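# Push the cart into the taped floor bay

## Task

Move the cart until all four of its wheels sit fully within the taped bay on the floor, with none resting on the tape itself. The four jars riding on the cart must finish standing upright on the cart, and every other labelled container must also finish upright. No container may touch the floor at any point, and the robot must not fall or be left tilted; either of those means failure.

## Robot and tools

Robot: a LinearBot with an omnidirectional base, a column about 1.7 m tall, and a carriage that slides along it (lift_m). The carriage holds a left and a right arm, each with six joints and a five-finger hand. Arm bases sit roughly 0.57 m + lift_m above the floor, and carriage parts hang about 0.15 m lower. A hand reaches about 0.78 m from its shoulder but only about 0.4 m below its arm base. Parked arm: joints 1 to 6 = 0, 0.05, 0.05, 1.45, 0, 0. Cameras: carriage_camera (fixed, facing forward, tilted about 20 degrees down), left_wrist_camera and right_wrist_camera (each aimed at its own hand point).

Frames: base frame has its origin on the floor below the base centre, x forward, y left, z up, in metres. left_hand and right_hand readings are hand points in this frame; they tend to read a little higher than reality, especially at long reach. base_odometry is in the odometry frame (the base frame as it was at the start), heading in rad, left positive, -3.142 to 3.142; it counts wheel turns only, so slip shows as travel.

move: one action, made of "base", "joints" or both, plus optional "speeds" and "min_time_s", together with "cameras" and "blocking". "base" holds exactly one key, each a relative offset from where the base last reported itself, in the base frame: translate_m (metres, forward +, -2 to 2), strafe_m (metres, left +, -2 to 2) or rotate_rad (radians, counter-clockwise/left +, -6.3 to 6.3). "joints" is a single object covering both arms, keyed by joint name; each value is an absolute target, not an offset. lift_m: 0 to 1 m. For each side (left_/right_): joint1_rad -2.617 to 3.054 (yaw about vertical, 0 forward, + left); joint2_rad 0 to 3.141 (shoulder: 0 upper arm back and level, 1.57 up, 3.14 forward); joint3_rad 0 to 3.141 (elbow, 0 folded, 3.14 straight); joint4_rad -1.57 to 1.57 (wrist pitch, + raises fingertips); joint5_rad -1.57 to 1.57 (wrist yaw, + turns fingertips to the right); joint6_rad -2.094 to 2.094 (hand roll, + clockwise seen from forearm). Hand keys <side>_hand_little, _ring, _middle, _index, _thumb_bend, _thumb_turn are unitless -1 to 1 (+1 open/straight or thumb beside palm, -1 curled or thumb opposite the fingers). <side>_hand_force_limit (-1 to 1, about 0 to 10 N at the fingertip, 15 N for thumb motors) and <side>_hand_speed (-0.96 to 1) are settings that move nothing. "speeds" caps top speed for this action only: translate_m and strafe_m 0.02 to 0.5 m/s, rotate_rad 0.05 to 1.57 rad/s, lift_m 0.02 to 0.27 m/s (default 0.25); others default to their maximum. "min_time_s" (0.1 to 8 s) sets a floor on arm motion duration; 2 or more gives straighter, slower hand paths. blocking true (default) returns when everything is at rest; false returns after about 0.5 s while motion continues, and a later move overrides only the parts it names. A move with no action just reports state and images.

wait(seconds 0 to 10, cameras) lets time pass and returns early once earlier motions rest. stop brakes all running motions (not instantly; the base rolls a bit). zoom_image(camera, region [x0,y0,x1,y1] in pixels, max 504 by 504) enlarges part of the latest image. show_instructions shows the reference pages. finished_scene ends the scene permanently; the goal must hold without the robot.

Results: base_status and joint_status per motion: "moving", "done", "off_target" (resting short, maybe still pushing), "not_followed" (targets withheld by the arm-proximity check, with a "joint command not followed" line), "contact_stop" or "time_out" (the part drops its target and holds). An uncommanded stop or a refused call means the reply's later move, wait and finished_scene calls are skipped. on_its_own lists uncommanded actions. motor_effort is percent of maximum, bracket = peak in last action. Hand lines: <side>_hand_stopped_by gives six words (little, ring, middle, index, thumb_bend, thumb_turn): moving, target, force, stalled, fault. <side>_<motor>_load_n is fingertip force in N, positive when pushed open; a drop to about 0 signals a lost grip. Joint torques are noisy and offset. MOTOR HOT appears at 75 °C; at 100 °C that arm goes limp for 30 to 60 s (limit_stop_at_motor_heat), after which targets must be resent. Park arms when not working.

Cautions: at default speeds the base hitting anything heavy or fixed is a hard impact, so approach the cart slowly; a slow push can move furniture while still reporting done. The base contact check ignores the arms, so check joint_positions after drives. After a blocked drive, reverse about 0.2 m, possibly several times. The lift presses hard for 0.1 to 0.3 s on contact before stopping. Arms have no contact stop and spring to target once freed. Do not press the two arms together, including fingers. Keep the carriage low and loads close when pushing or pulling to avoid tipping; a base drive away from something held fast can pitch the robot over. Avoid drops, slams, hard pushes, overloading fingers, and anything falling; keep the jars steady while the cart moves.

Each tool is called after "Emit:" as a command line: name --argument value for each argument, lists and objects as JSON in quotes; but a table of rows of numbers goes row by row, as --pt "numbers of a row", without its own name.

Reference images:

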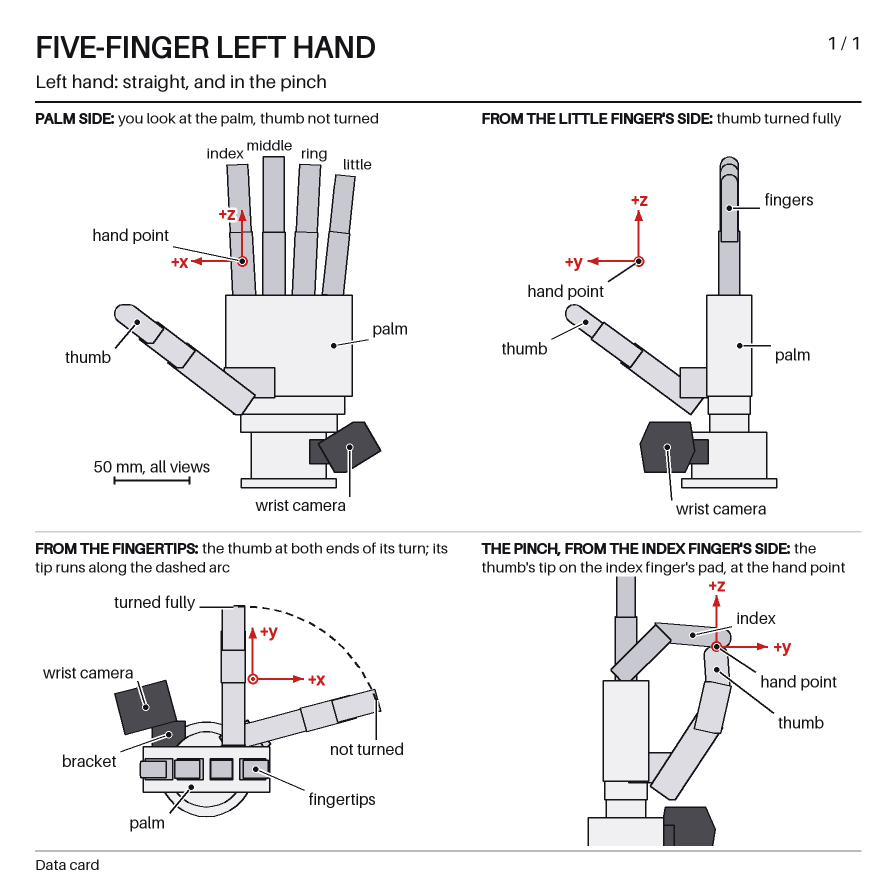

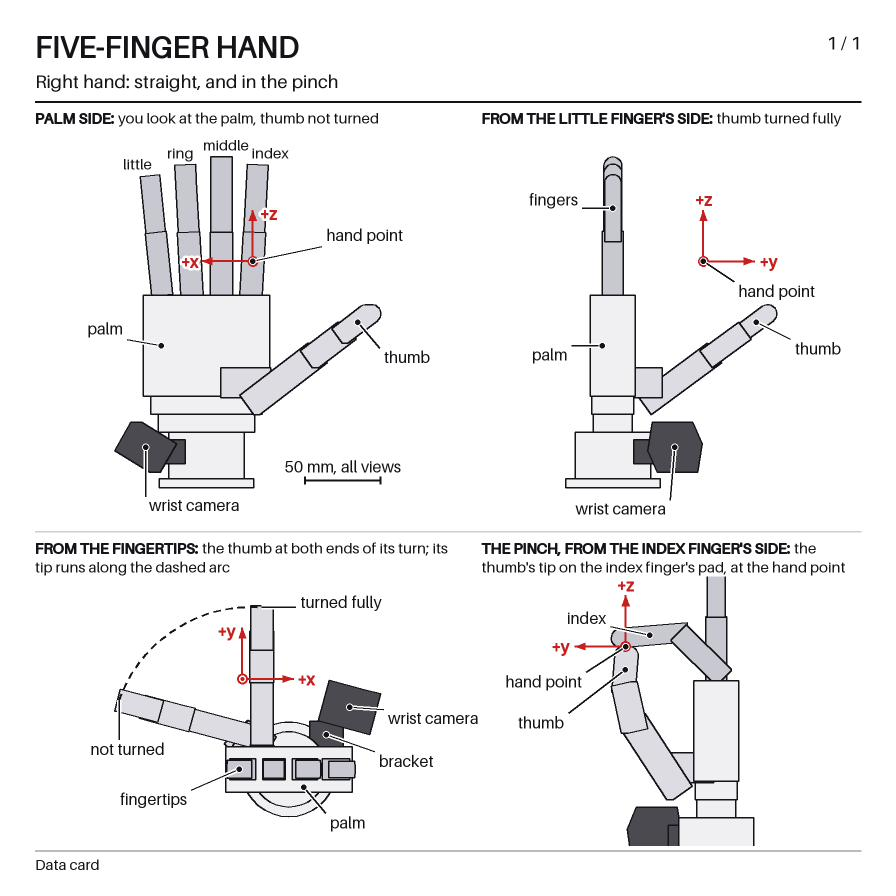

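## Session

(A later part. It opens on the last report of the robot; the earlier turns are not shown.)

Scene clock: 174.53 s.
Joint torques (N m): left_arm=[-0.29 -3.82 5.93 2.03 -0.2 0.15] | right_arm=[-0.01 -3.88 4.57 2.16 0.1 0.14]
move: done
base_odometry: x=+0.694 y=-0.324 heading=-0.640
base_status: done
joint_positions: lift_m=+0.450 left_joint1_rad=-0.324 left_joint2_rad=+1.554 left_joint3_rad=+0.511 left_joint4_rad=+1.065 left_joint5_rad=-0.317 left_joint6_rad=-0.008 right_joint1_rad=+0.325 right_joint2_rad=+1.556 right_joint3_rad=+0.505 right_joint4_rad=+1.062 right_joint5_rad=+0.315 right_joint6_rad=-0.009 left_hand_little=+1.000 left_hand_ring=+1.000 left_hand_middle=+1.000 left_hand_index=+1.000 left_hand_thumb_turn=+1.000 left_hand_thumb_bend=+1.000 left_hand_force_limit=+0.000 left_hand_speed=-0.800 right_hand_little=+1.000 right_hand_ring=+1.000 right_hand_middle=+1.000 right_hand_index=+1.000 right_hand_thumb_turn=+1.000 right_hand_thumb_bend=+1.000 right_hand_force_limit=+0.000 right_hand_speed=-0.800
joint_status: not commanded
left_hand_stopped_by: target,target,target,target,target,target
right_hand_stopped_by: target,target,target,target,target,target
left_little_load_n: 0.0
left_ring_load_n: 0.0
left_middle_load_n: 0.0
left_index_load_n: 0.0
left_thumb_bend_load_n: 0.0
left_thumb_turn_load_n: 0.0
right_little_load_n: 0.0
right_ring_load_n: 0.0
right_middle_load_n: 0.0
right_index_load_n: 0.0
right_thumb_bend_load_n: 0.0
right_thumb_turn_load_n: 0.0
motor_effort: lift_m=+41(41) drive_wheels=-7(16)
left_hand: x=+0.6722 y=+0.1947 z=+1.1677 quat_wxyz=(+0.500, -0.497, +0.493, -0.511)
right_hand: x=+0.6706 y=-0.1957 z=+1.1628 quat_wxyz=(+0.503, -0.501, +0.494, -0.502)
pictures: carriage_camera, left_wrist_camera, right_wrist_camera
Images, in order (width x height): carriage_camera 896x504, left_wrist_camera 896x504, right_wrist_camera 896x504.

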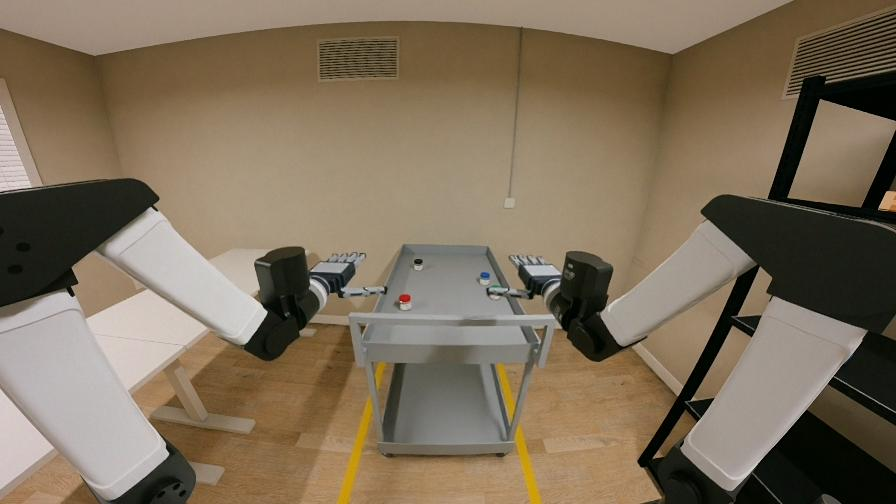

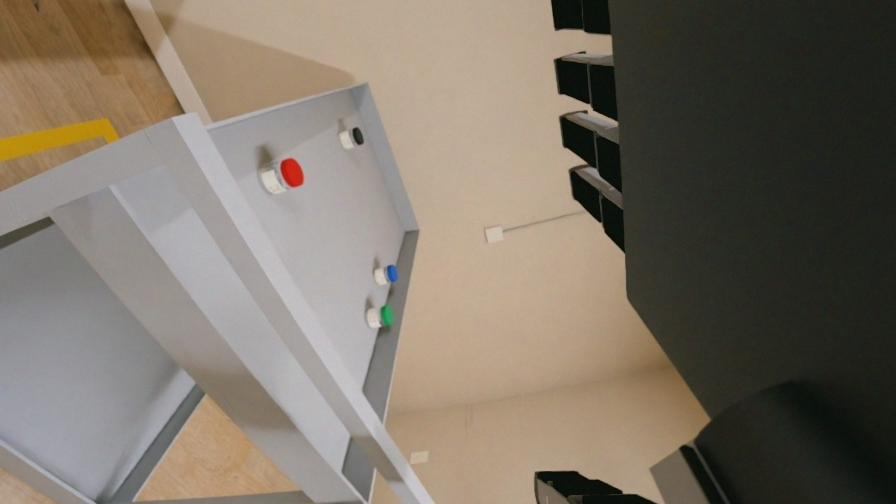

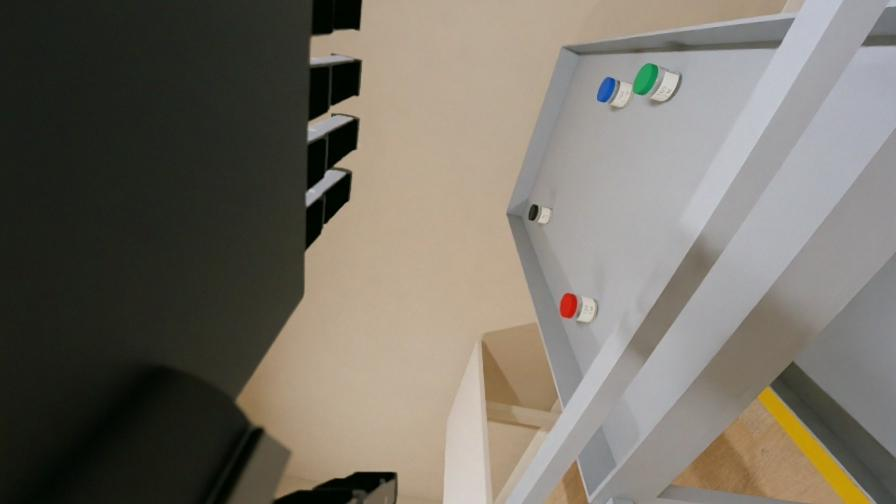

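Emit:
move --base '{"translate_m": 0.12}' --joints '{"lift_m": 0.36}' --speeds '{"translate_m": 0.1, "lift_m": 0.1}' --cameras '["all"]'

Emit:
zoom_image --camera "carriage_camera" --region '[300, 220, 600, 420]'

Scene clock: 189.87 s.
Joint torques (N m): left_arm=[-0.32 -4.21 6.06 1.95 -0.19 0.14] | right_arm=[-0.28 -4.16 4.79 2.12 0.07 0.14]
move: done
base_odometry: x=+0.790 y=-0.396 heading=-0.639
base_status: done
joint_positions: lift_m=+0.360 left_joint1_rad=-0.324 left_joint2_rad=+1.558 left_joint3_rad=+0.509 left_joint4_rad=+1.070 left_joint5_rad=-0.317 left_joint6_rad=-0.008 right_joint1_rad=+0.327 right_joint2_rad=+1.560 right_joint3_rad=+0.502 right_joint4_rad=+1.065 right_joint5_rad=+0.318 right_joint6_rad=-0.009 left_hand_little=+1.000 left_hand_ring=+1.000 left_hand_middle=+1.000 left_hand_index=+1.000 left_hand_thumb_turn=+1.000 left_hand_thumb_bend=+1.000 left_hand_force_limit=+0.000 left_hand_speed=-0.800 right_hand_little=+1.000 right_hand_ring=+1.000 right_hand_middle=+1.000 right_hand_index=+1.000 right_hand_thumb_turn=+1.000 right_hand_thumb_bend=+1.000 right_hand_force_limit=+0.000 right_hand_speed=-0.800
joint_status: all done
left_hand_stopped_by: target,target,target,target,target,target
right_hand_stopped_by: target,target,target,target,target,target
left_little_load_n: 0.0
left_ring_load_n: 0.0
left_middle_load_n: 0.0
left_index_load_n: 0.0
left_thumb_bend_load_n: 0.0
left_thumb_turn_load_n: 0.0
right_little_load_n: 0.0
right_ring_load_n: 0.0
right_middle_load_n: 0.0
right_index_load_n: 0.0
right_thumb_bend_load_n: 0.0
right_thumb_turn_load_n: 0.0
motor_effort: lift_m=+40(41) drive_wheels=-7(20)
left_hand: x=+0.6720 y=+0.1948 z=+1.0763 quat_wxyz=(+0.500, -0.497, +0.493, -0.510)
right_hand: x=+0.6699 y=-0.1951 z=+1.0707 quat_wxyz=(+0.502, -0.502, +0.494, -0.501)
pictures: carriage_camera, left_wrist_camera, right_wrist_camera
Images, in order (width x height): carriage_camera 896x504, left_wrist_camera 896x504, right_wrist_camera 896x504.

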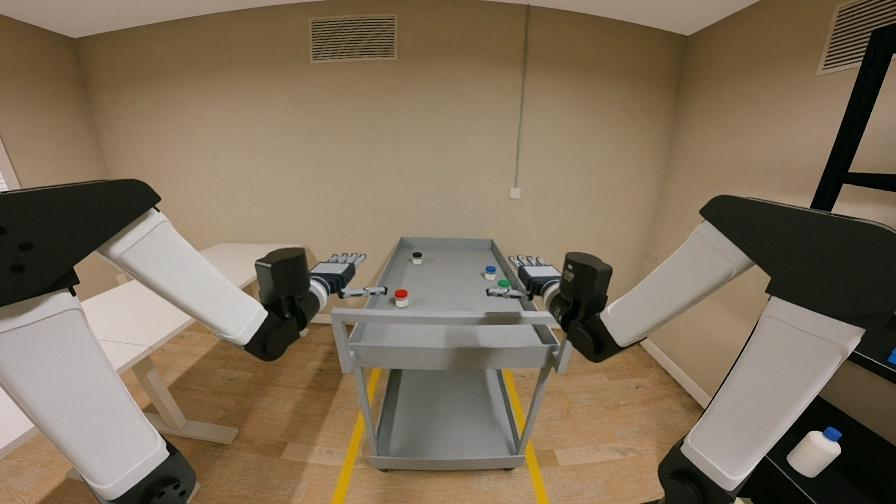

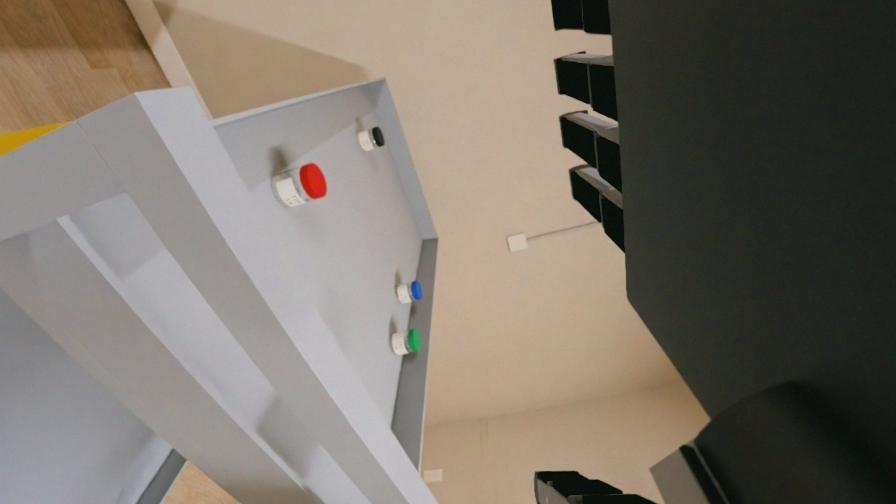

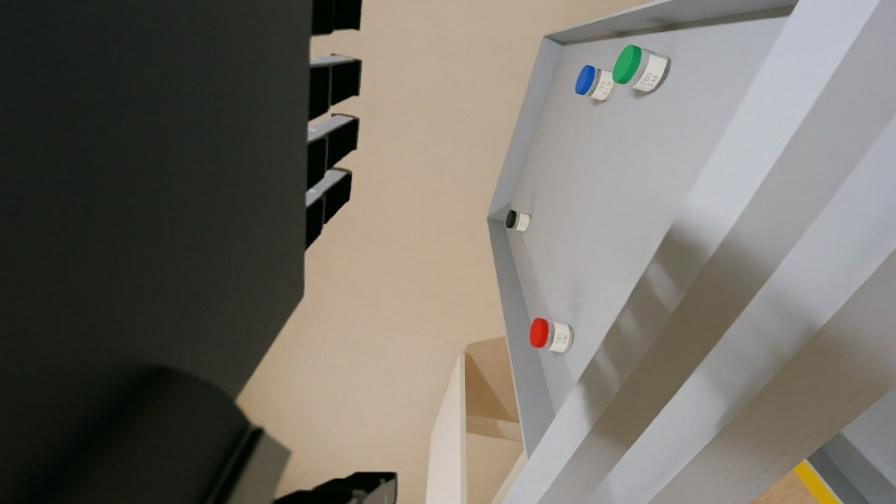

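Scaled by 1.680 from the camera's image (finer frame: 1280x720).

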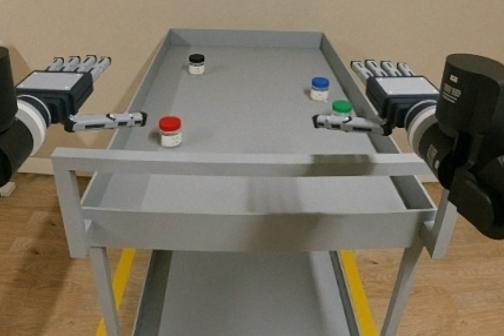

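Emit:
move --joints '{"lift_m": 0.31}' --speeds '{"lift_m": 0.1}' --cameras '["all"]'

Emit:
zoom_image --camera "carriage_camera" --region '[300, 220, 600, 420]'

Scene clock: 204.30 s.
Joint torques (N m): left_arm=[-0.28 -4.41 6.09 2 -0.19 0.14] | right_arm=[-0.29 -4.34 4.78 2.13 0.07 0.13]
move: done
base_odometry: x=+0.790 y=-0.396 heading=-0.639
base_status: not commanded
joint_positions: lift_m=+0.310 left_joint1_rad=-0.324 left_joint2_rad=+1.560 left_joint3_rad=+0.508 left_joint4_rad=+1.069 left_joint5_rad=-0.317 left_joint6_rad=-0.008 right_joint1_rad=+0.327 right_joint2_rad=+1.561 right_joint3_rad=+0.502 right_joint4_rad=+1.064 right_joint5_rad=+0.318 right_joint6_rad=-0.009 left_hand_little=+1.000 left_hand_ring=+1.000 left_hand_middle=+1.000 left_hand_index=+1.000 left_hand_thumb_turn=+1.000 left_hand_thumb_bend=+1.000 left_hand_force_limit=+0.000 left_hand_speed=-0.800 right_hand_little=+1.000 right_hand_ring=+1.000 right_hand_middle=+1.000 right_hand_index=+1.000 right_hand_thumb_turn=+1.000 right_hand_thumb_bend=+1.000 right_hand_force_limit=+0.000 right_hand_speed=-0.800
joint_status: all done
left_hand_stopped_by: target,target,target,target,target,target
right_hand_stopped_by: target,target,target,target,target,target
left_little_load_n: 0.0
left_ring_load_n: -0.5
left_middle_load_n: 0.0
left_index_load_n: 0.0
left_thumb_bend_load_n: 0.0
left_thumb_turn_load_n: -0.5
right_little_load_n: 0.0
right_ring_load_n: -0.5
right_middle_load_n: 0.0
right_index_load_n: 0.0
right_thumb_bend_load_n: 0.0
right_thumb_turn_load_n: 0.0
motor_effort: lift_m=+40(41) drive_wheels=-6(7)
left_hand: x=+0.6718 y=+0.1949 z=+1.0249 quat_wxyz=(+0.499, -0.497, +0.494, -0.509)
right_hand: x=+0.6698 y=-0.1952 z=+1.0197 quat_wxyz=(+0.502, -0.503, +0.495, -0.501)
pictures: carriage_camera, left_wrist_camera, right_wrist_camera
Images, in order (width x height): carriage_camera 896x504, left_wrist_camera 896x504, right_wrist_camera 896x504.

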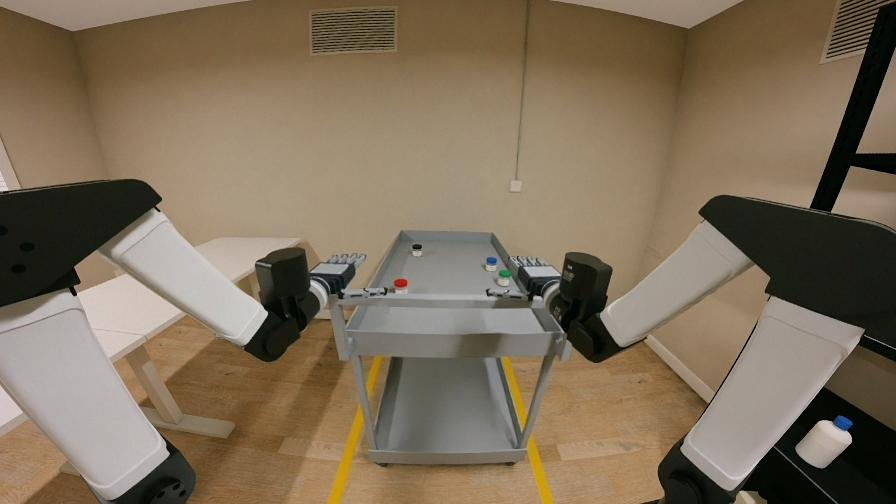

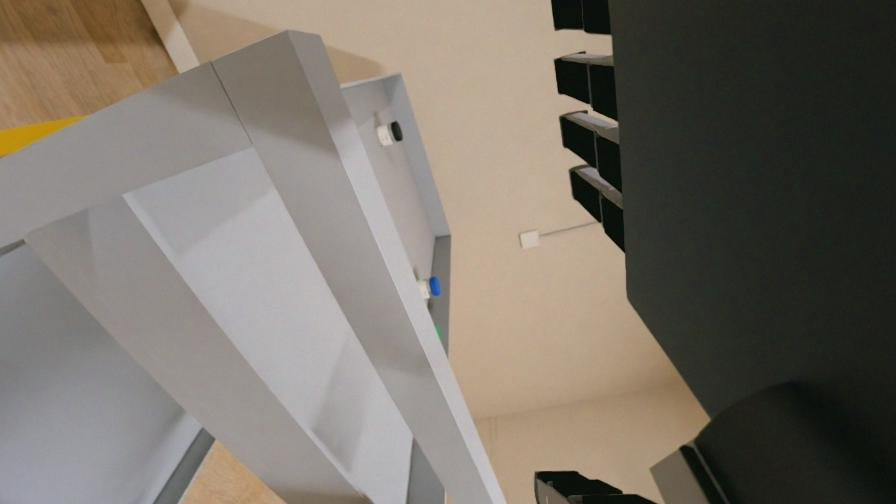

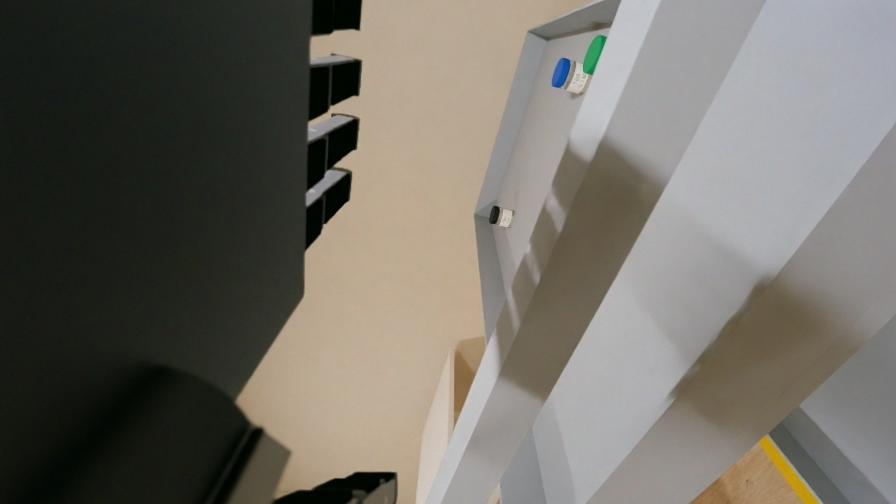

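Scaled by 1.680 from the camera's image (finer frame: 1280x720).

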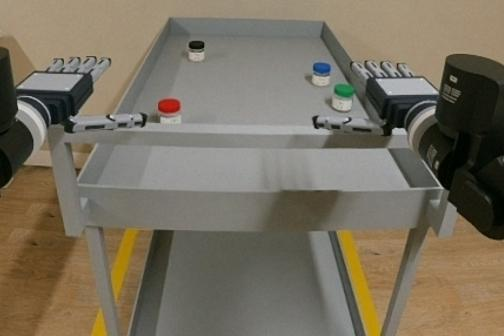

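Emit:
move --joints '{"lift_m": 0.35, "left_hand_thumb_turn": -1, "right_hand_thumb_turn": -1, "left_hand_speed": 0, "right_hand_speed": 0}' --speeds '{"lift_m": 0.1}' --cameras '[]'

Emit:
move --base '{"translate_m": 0.07}' --speeds '{"translate_m": 0.08}' --cameras '["all"]'

Emit:
zoom_image --camera "carriage_camera" --region '[300, 220, 600, 420]'

Scene clock: 235.57 s.
Joint torques (N m): left_arm=[-0.35 -4.37 6.22 1.95 -0.19 0.16] | right_arm=[-0.24 -4.27 4.97 2.08 0.07 0.12]
move: done
base_odometry: x=+0.790 y=-0.396 heading=-0.639
base_status: not commanded
joint_positions: lift_m=+0.350 left_joint1_rad=-0.324 left_joint2_rad=+1.560 left_joint3_rad=+0.507 left_joint4_rad=+1.072 left_joint5_rad=-0.317 left_joint6_rad=-0.007 right_joint1_rad=+0.327 right_joint2_rad=+1.561 right_joint3_rad=+0.501 right_joint4_rad=+1.067 right_joint5_rad=+0.318 right_joint6_rad=-0.009 left_hand_little=+1.000 left_hand_ring=+1.000 left_hand_middle=+1.000 left_hand_index=+1.000 left_hand_thumb_turn=-1.000 left_hand_thumb_bend=+1.000 left_hand_force_limit=+0.000 left_hand_speed=+0.000 right_hand_little=+1.000 right_hand_ring=+1.000 right_hand_middle=+1.000 right_hand_index=+1.000 right_hand_thumb_turn=-1.000 right_hand_thumb_bend=+1.000 right_hand_force_limit=+0.000 right_hand_speed=+0.000
joint_status: all done
left_hand_stopped_by: target,target,target,target,target,target
right_hand_stopped_by: target,target,target,target,target,target
left_little_load_n: 0.0
left_ring_load_n: 0.0
left_middle_load_n: 0.0
left_index_load_n: 0.0
left_thumb_bend_load_n: 0.0
left_thumb_turn_load_n: 0.0
right_little_load_n: -0.5
right_ring_load_n: 0.0
right_middle_load_n: 0.0
right_index_load_n: 0.0
right_thumb_bend_load_n: 0.0
right_thumb_turn_load_n: 0.5
motor_effort: lift_m=+40(51) drive_wheels=+5(7)
left_hand: x=+0.6717 y=+0.1949 z=+1.0652 quat_wxyz=(+0.500, -0.497, +0.494, -0.510)
right_hand: x=+0.6697 y=-0.1952 z=+1.0600 quat_wxyz=(+0.502, -0.502, +0.495, -0.501)

Scene clock: 237.17 s.
Joint torques (N m): left_arm=[-0.29 -4.25 6.2 1.93 -0.19 0.15] | right_arm=[-0.4 -4.26 4.93 2.1 0.05 0.12]
move: done
base_odometry: x=+0.846 y=-0.437 heading=-0.638
base_status: done
joint_positions: lift_m=+0.350 left_joint1_rad=-0.324 left_joint2_rad=+1.560 left_joint3_rad=+0.507 left_joint4_rad=+1.072 left_joint5_rad=-0.318 left_joint6_rad=-0.007 right_joint1_rad=+0.329 right_joint2_rad=+1.561 right_joint3_rad=+0.501 right_joint4_rad=+1.067 right_joint5_rad=+0.320 right_joint6_rad=-0.009 left_hand_little=+1.000 left_hand_ring=+1.000 left_hand_middle=+1.000 left_hand_index=+1.000 left_hand_thumb_turn=-1.000 left_hand_thumb_bend=+1.000 left_hand_force_limit=+0.000 left_hand_speed=+0.000 right_hand_little=+1.000 right_hand_ring=+1.000 right_hand_middle=+1.000 right_hand_index=+1.000 right_hand_thumb_turn=-1.000 right_hand_thumb_bend=+1.000 right_hand_force_limit=+0.000 right_hand_speed=+0.000
joint_status: not commanded
left_hand_stopped_by: target,target,target,target,target,target
right_hand_stopped_by: target,target,target,target,target,target
left_little_load_n: 0.0
left_ring_load_n: -0.5
left_middle_load_n: 0.0
left_index_load_n: -0.5
left_thumb_bend_load_n: 0.0
left_thumb_turn_load_n: 0.0
right_little_load_n: 0.0
right_ring_load_n: 0.0
right_middle_load_n: 0.0
right_index_load_n: 0.0
right_thumb_bend_load_n: 0.0
right_thumb_turn_load_n: 0.0
motor_effort: lift_m=+40(40) drive_wheels=-6(18)
left_hand: x=+0.6718 y=+0.1950 z=+1.0652 quat_wxyz=(+0.500, -0.497, +0.494, -0.510)
right_hand: x=+0.6696 y=-0.1949 z=+1.0600 quat_wxyz=(+0.502, -0.502, +0.495, -0.501)
pictures: carriage_camera, left_wrist_camera, right_wrist_camera
Images, in order (width x height): carriage_camera 896x504, left_wrist_camera 896x504, right_wrist_camera 896x504.

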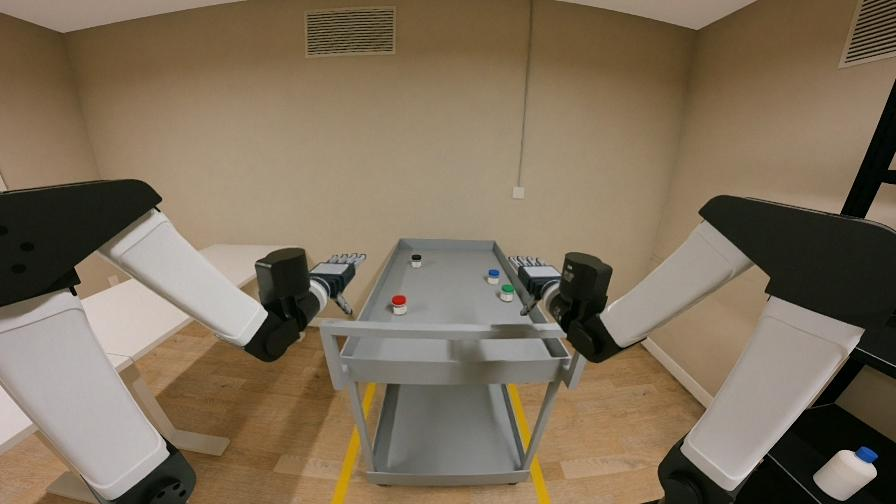

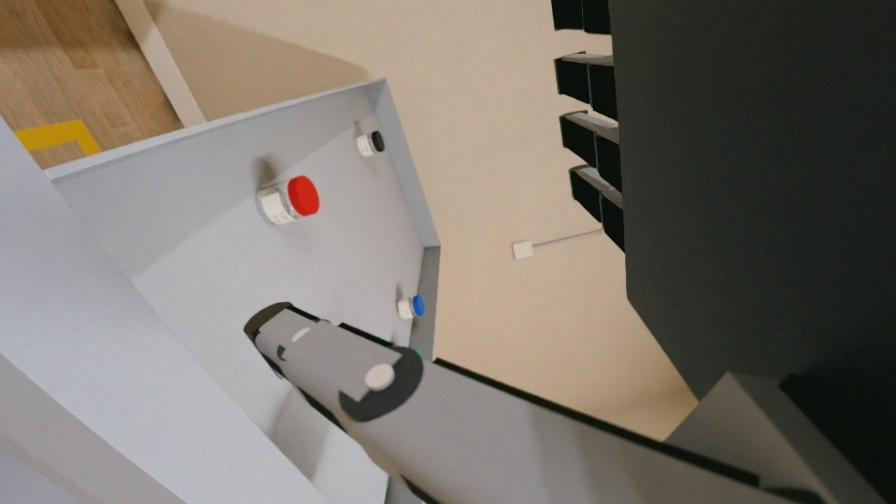

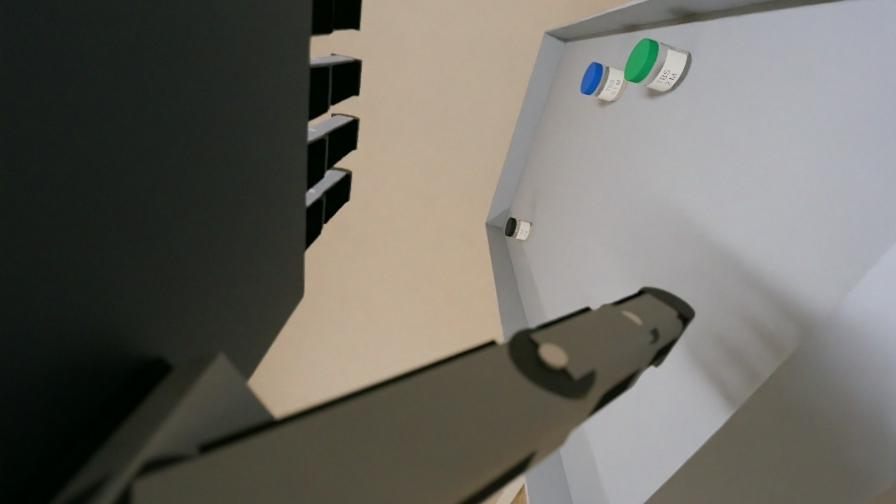

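Scaled by 1.680 from the camera's image (finer frame: 1280x720).

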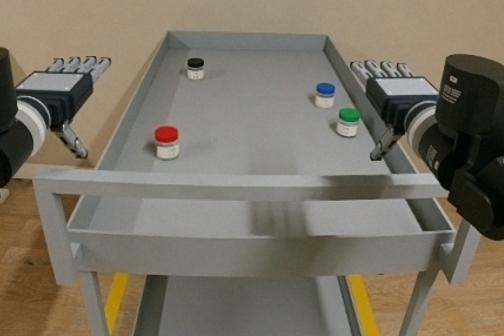

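Emit:
move --joints '{"lift_m": 0.245}' --speeds '{"lift_m": 0.05}' --cameras '["all"]'

Emit:
zoom_image --camera "carriage_camera" --region '[300, 220, 600, 420]'

Scene clock: 249.43 s.
Joint torques (N m): left_arm=[-0.34 -3 3.47 0 -0.03 0.15] | right_arm=[-0.36 -3.29 2.52 0.24 -0.07 0.03]
move: done
base_odometry: x=+0.846 y=-0.437 heading=-0.638
base_status: not commanded
joint_positions: lift_m=+0.245 left_joint1_rad=-0.324 left_joint2_rad=+1.545 left_joint3_rad=+0.535 left_joint4_rad=+1.262 left_joint5_rad=-0.325 left_joint6_rad=-0.007 right_joint1_rad=+0.329 right_joint2_rad=+1.549 right_joint3_rad=+0.529 right_joint4_rad=+1.228 right_joint5_rad=+0.324 right_joint6_rad=+0.000 left_hand_little=+1.000 left_hand_ring=+1.000 left_hand_middle=+1.000 left_hand_index=+1.000 left_hand_thumb_turn=-1.000 left_hand_thumb_bend=+0.999 left_hand_force_limit=+0.000 left_hand_speed=+0.000 right_hand_little=+1.000 right_hand_ring=+1.000 right_hand_middle=+1.000 right_hand_index=+1.000 right_hand_thumb_turn=-1.000 right_hand_thumb_bend=+0.999 right_hand_force_limit=+0.000 right_hand_speed=+0.000
joint_status: all done
left_hand_stopped_by: target,target,target,target,target,target
right_hand_stopped_by: target,target,target,target,target,target
left_little_load_n: 0.0
left_ring_load_n: 0.0
left_middle_load_n: -0.5
left_index_load_n: 0.0
left_thumb_bend_load_n: -5.0
left_thumb_turn_load_n: -1.5
right_little_load_n: 0.0
right_ring_load_n: 0.0
right_middle_load_n: 0.0
right_index_load_n: 0.0
right_thumb_bend_load_n: -3.0
right_thumb_turn_load_n: -1.5
motor_effort: lift_m=+35(38) drive_wheels=-7(7)
left_hand: x=+0.6806 y=+0.1936 z=+1.0317 quat_wxyz=(+0.534, -0.458, +0.414, -0.577)
right_hand: x=+0.6796 y=-0.1918 z=+1.0176 quat_wxyz=(+0.564, -0.433, +0.464, -0.529)
pictures: carriage_camera, left_wrist_camera, right_wrist_camera
Images, in order (width x height): carriage_camera 896x504, left_wrist_camera 896x504, right_wrist_camera 896x504.

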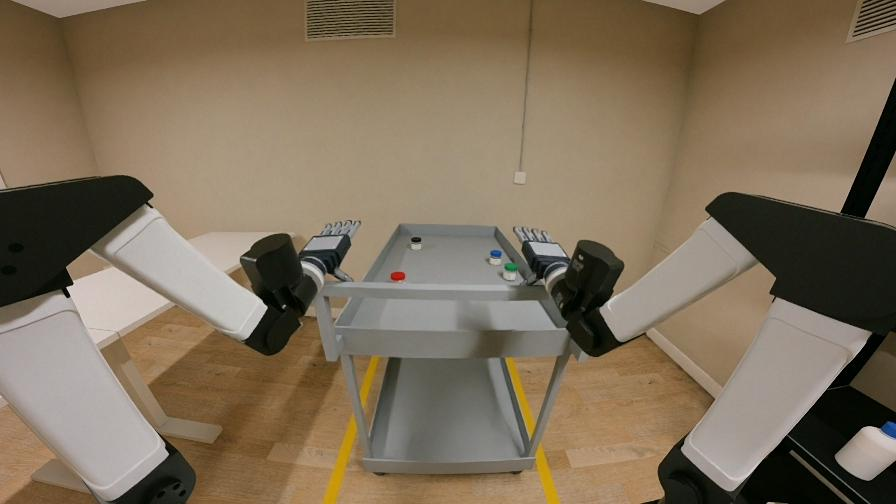

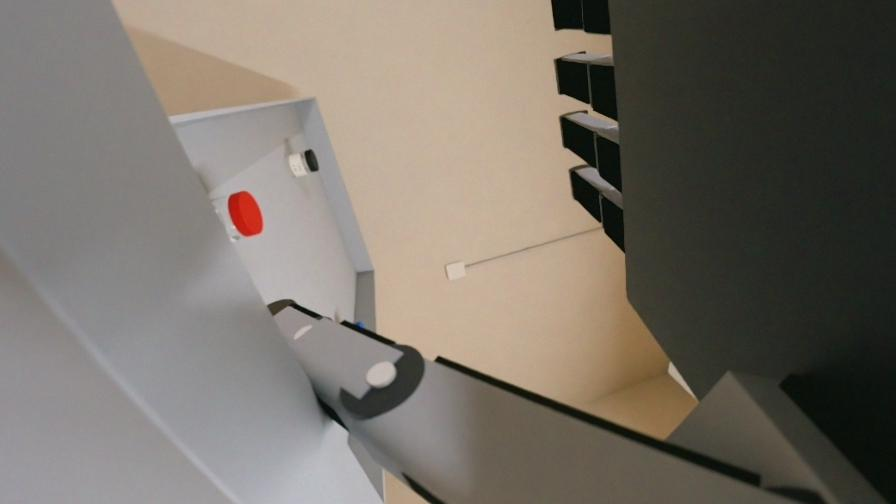

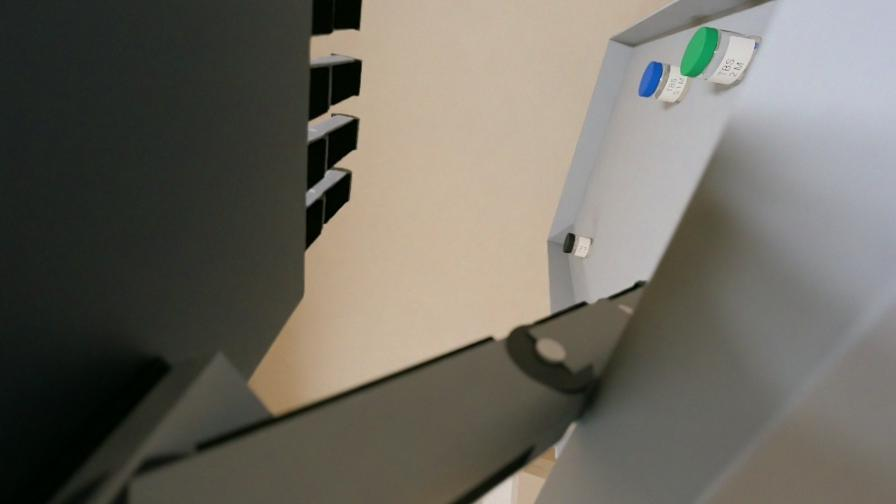

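Scaled by 1.680 from the camera's image (finer frame: 1280x720).

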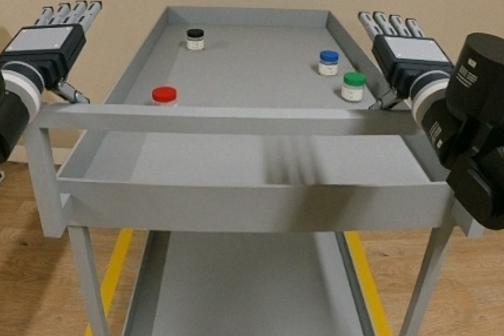

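Emit:
move --joints '{"lift_m": 0.35}' --speeds '{"lift_m": 0.06}' --cameras '["all"]'

Emit:
zoom_image --camera "carriage_camera" --region '[300, 220, 600, 420]'

Scene clock: 258.13 s.
Joint torques (N m): left_arm=[-0.18 -3.9 5.68 1.84 -0.1 0.16] | right_arm=[-0.47 -3.89 4.56 2.04 -0.02 0.03]
move: done
base_odometry: x=+0.846 y=-0.437 heading=-0.638
base_status: not commanded
joint_positions: lift_m=+0.350 left_joint1_rad=-0.326 left_joint2_rad=+1.554 left_joint3_rad=+0.512 left_joint4_rad=+1.083 left_joint5_rad=-0.326 left_joint6_rad=-0.007 right_joint1_rad=+0.329 right_joint2_rad=+1.556 right_joint3_rad=+0.506 right_joint4_rad=+1.075 right_joint5_rad=+0.325 right_joint6_rad=+0.000 left_hand_little=+1.000 left_hand_ring=+1.000 left_hand_middle=+1.000 left_hand_index=+1.000 left_hand_thumb_turn=-1.000 left_hand_thumb_bend=+1.000 left_hand_force_limit=+0.000 left_hand_speed=+0.000 right_hand_little=+1.000 right_hand_ring=+1.000 right_hand_middle=+1.000 right_hand_index=+1.000 right_hand_thumb_turn=-1.000 right_hand_thumb_bend=+1.000 right_hand_force_limit=+0.000 right_hand_speed=+0.000
joint_status: all done
left_hand_stopped_by: target,target,target,target,target,target
right_hand_stopped_by: target,target,target,target,target,target
left_little_load_n: 0.0
left_ring_load_n: 0.0
left_middle_load_n: 0.0
left_index_load_n: 0.0
left_thumb_bend_load_n: 0.0
left_thumb_turn_load_n: 0.0
right_little_load_n: 0.0
right_ring_load_n: 0.0
right_middle_load_n: 0.0
right_index_load_n: 0.0
right_thumb_bend_load_n: 0.0
right_thumb_turn_load_n: 0.0
motor_effort: lift_m=+42(50) drive_wheels=-6(7)
left_hand: x=+0.6734 y=+0.1954 z=+1.0728 quat_wxyz=(+0.504, -0.495, +0.485, -0.515)
right_hand: x=+0.6713 y=-0.1948 z=+1.0670 quat_wxyz=(+0.509, -0.493, +0.495, -0.503)
pictures: carriage_camera, left_wrist_camera, right_wrist_camera
Images, in order (width x height): carriage_camera 896x504, left_wrist_camera 896x504, right_wrist_camera 896x504.

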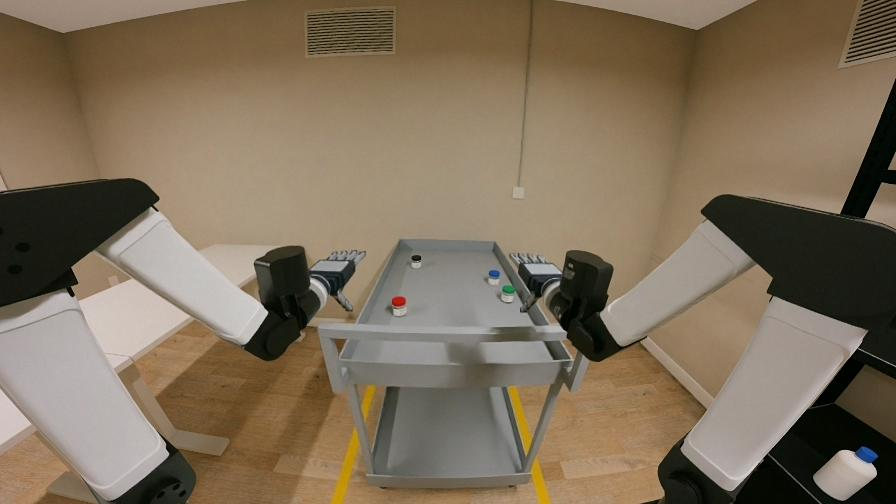

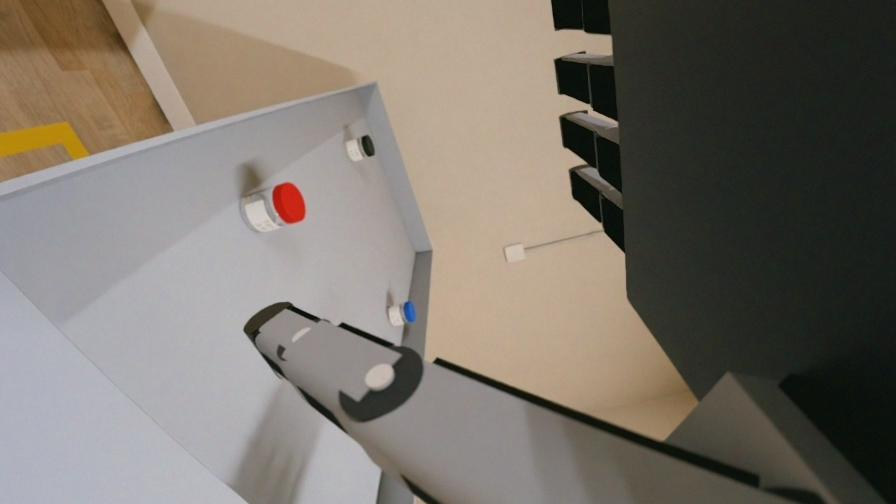

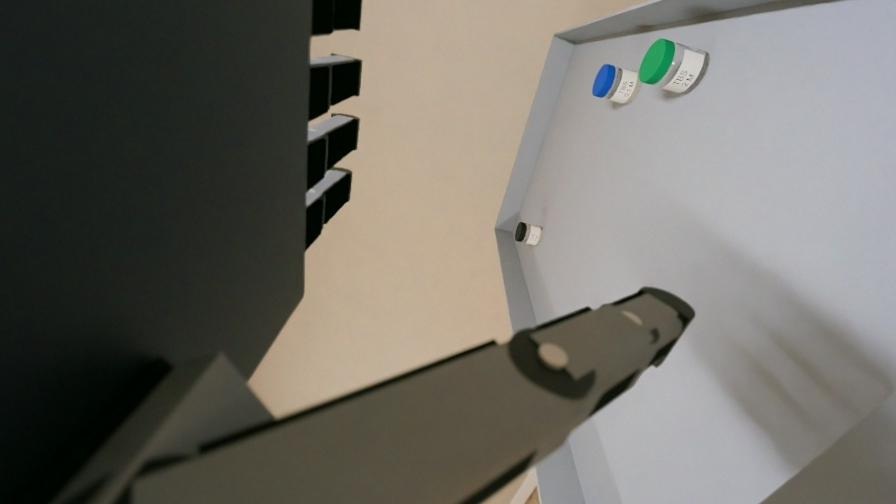

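Scaled by 1.680 from the camera's image (finer frame: 1280x720).

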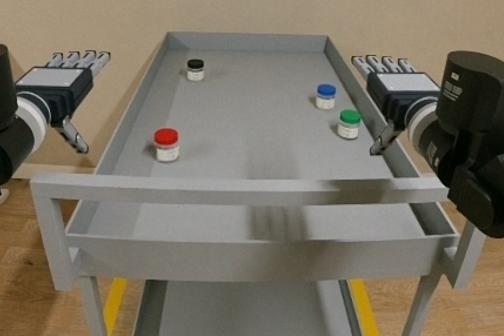

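Emit:
move --base '{"translate_m": -0.065}' --speeds '{"translate_m": 0.08}'

Emit:
move --joints '{"lift_m": 0.32}' --speeds '{"lift_m": 0.04}' --cameras '["all"]'

Emit:
zoom_image --camera "carriage_camera" --region '[300, 220, 600, 420]'

Scene clock: 267.50 s.
Joint torques (N m): left_arm=[-0.23 -3.79 5.76 1.85 -0.1 0.16] | right_arm=[-0.4 -3.79 4.48 2.02 -0.03 0.03]
move: done
base_odometry: x=+0.794 y=-0.399 heading=-0.639
base_status: done
joint_positions: lift_m=+0.350 left_joint1_rad=-0.326 left_joint2_rad=+1.554 left_joint3_rad=+0.512 left_joint4_rad=+1.081 left_joint5_rad=-0.326 left_joint6_rad=-0.007 right_joint1_rad=+0.329 right_joint2_rad=+1.556 right_joint3_rad=+0.506 right_joint4_rad=+1.073 right_joint5_rad=+0.325 right_joint6_rad=+0.000 left_hand_little=+1.000 left_hand_ring=+1.000 left_hand_middle=+1.000 left_hand_index=+1.000 left_hand_thumb_turn=-1.000 left_hand_thumb_bend=+1.000 left_hand_force_limit=+0.000 left_hand_speed=+0.000 right_hand_little=+1.000 right_hand_ring=+1.000 right_hand_middle=+1.000 right_hand_index=+1.000 right_hand_thumb_turn=-1.000 right_hand_thumb_bend=+1.000 right_hand_force_limit=+0.000 right_hand_speed=+0.000
joint_status: not commanded
left_hand_stopped_by: target,target,target,target,target,target
right_hand_stopped_by: target,target,target,target,target,target
left_little_load_n: 0.0
left_ring_load_n: 0.0
left_middle_load_n: 0.0
left_index_load_n: 0.0
left_thumb_bend_load_n: 0.0
left_thumb_turn_load_n: 0.0
right_little_load_n: 0.0
right_ring_load_n: 0.0
right_middle_load_n: 0.0
right_index_load_n: 0.0
right_thumb_bend_load_n: 0.0
right_thumb_turn_load_n: 0.0
motor_effort: lift_m=+42(42) drive_wheels=+6(14)
left_hand: x=+0.6733 y=+0.1954 z=+1.0723 quat_wxyz=(+0.504, -0.496, +0.486, -0.514)
right_hand: x=+0.6711 y=-0.1948 z=+1.0662 quat_wxyz=(+0.508, -0.494, +0.495, -0.503)
pictures: none

Scene clock: 268.57 s.
Joint torques (N m): left_arm=[-0.21 -3.97 5.79 1.89 -0.1 0.16] | right_arm=[-0.4 -3.93 4.59 2.06 -0.02 0.03]
move: done
base_odometry: x=+0.794 y=-0.399 heading=-0.639
base_status: not commanded
joint_positions: lift_m=+0.320 left_joint1_rad=-0.326 left_joint2_rad=+1.555 left_joint3_rad=+0.512 left_joint4_rad=+1.078 left_joint5_rad=-0.326 left_joint6_rad=-0.007 right_joint1_rad=+0.329 right_joint2_rad=+1.557 right_joint3_rad=+0.505 right_joint4_rad=+1.070 right_joint5_rad=+0.325 right_joint6_rad=+0.000 left_hand_little=+1.000 left_hand_ring=+1.000 left_hand_middle=+1.000 left_hand_index=+1.000 left_hand_thumb_turn=-1.000 left_hand_thumb_bend=+1.000 left_hand_force_limit=+0.000 left_hand_speed=+0.000 right_hand_little=+1.000 right_hand_ring=+1.000 right_hand_middle=+1.000 right_hand_index=+1.000 right_hand_thumb_turn=-1.000 right_hand_thumb_bend=+1.000 right_hand_force_limit=+0.000 right_hand_speed=+0.000
joint_status: all done
left_hand_stopped_by: target,target,target,target,target,target
right_hand_stopped_by: target,target,target,target,target,target
left_little_load_n: 0.0
left_ring_load_n: 0.0
left_middle_load_n: 0.0
left_index_load_n: 0.0
left_thumb_bend_load_n: 0.0
left_thumb_turn_load_n: 0.0
right_little_load_n: 0.5
right_ring_load_n: 0.0
right_middle_load_n: 0.0
right_index_load_n: 0.0
right_thumb_bend_load_n: 0.0
right_thumb_turn_load_n: 0.0
motor_effort: lift_m=+38(40) drive_wheels=+5(5)
left_hand: x=+0.6730 y=+0.1955 z=+1.0411 quat_wxyz=(+0.504, -0.496, +0.487, -0.513)
right_hand: x=+0.6708 y=-0.1950 z=+1.0351 quat_wxyz=(+0.507, -0.495, +0.496, -0.502)
pictures: carriage_camera, left_wrist_camera, right_wrist_camera
Images, in order (width x height): carriage_camera 896x504, left_wrist_camera 896x504, right_wrist_camera 896x504.

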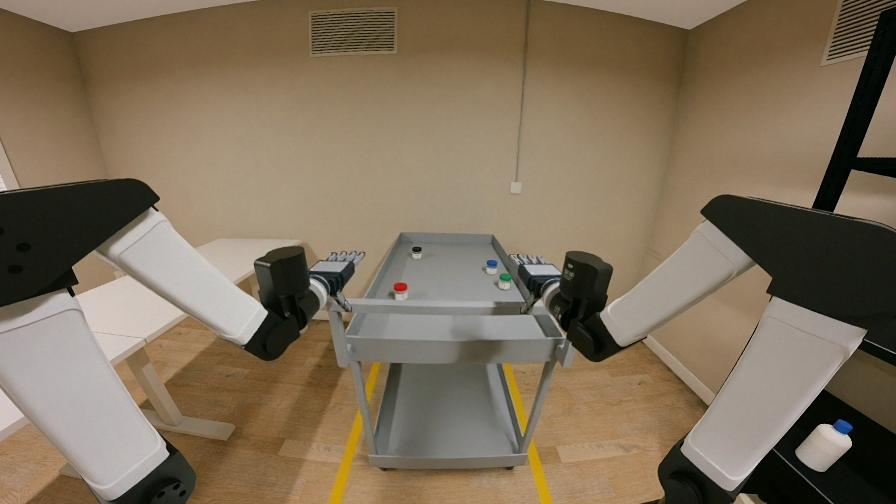

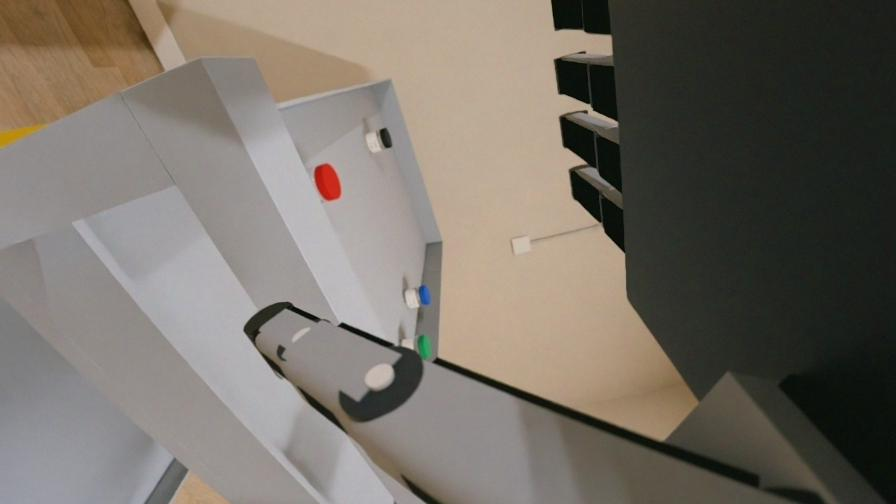

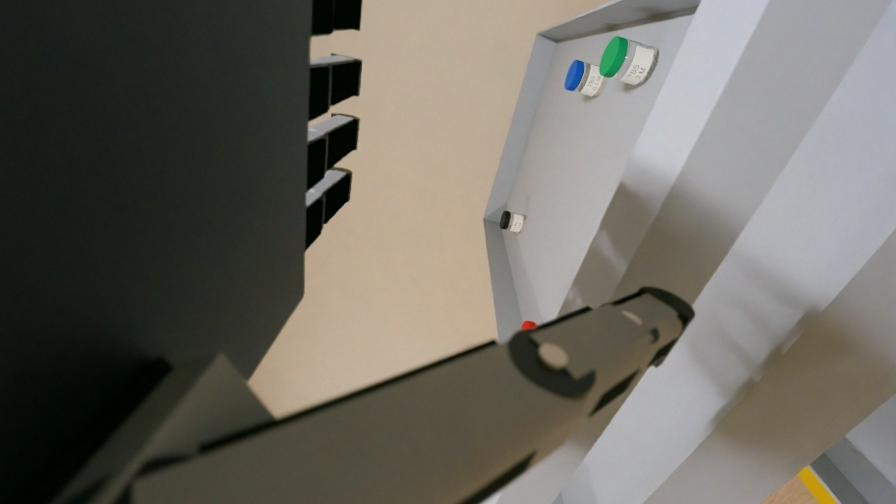

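Scaled by 1.680 from the camera's image (finer frame: 1280x720).

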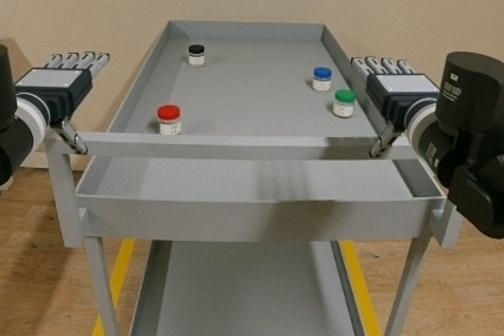

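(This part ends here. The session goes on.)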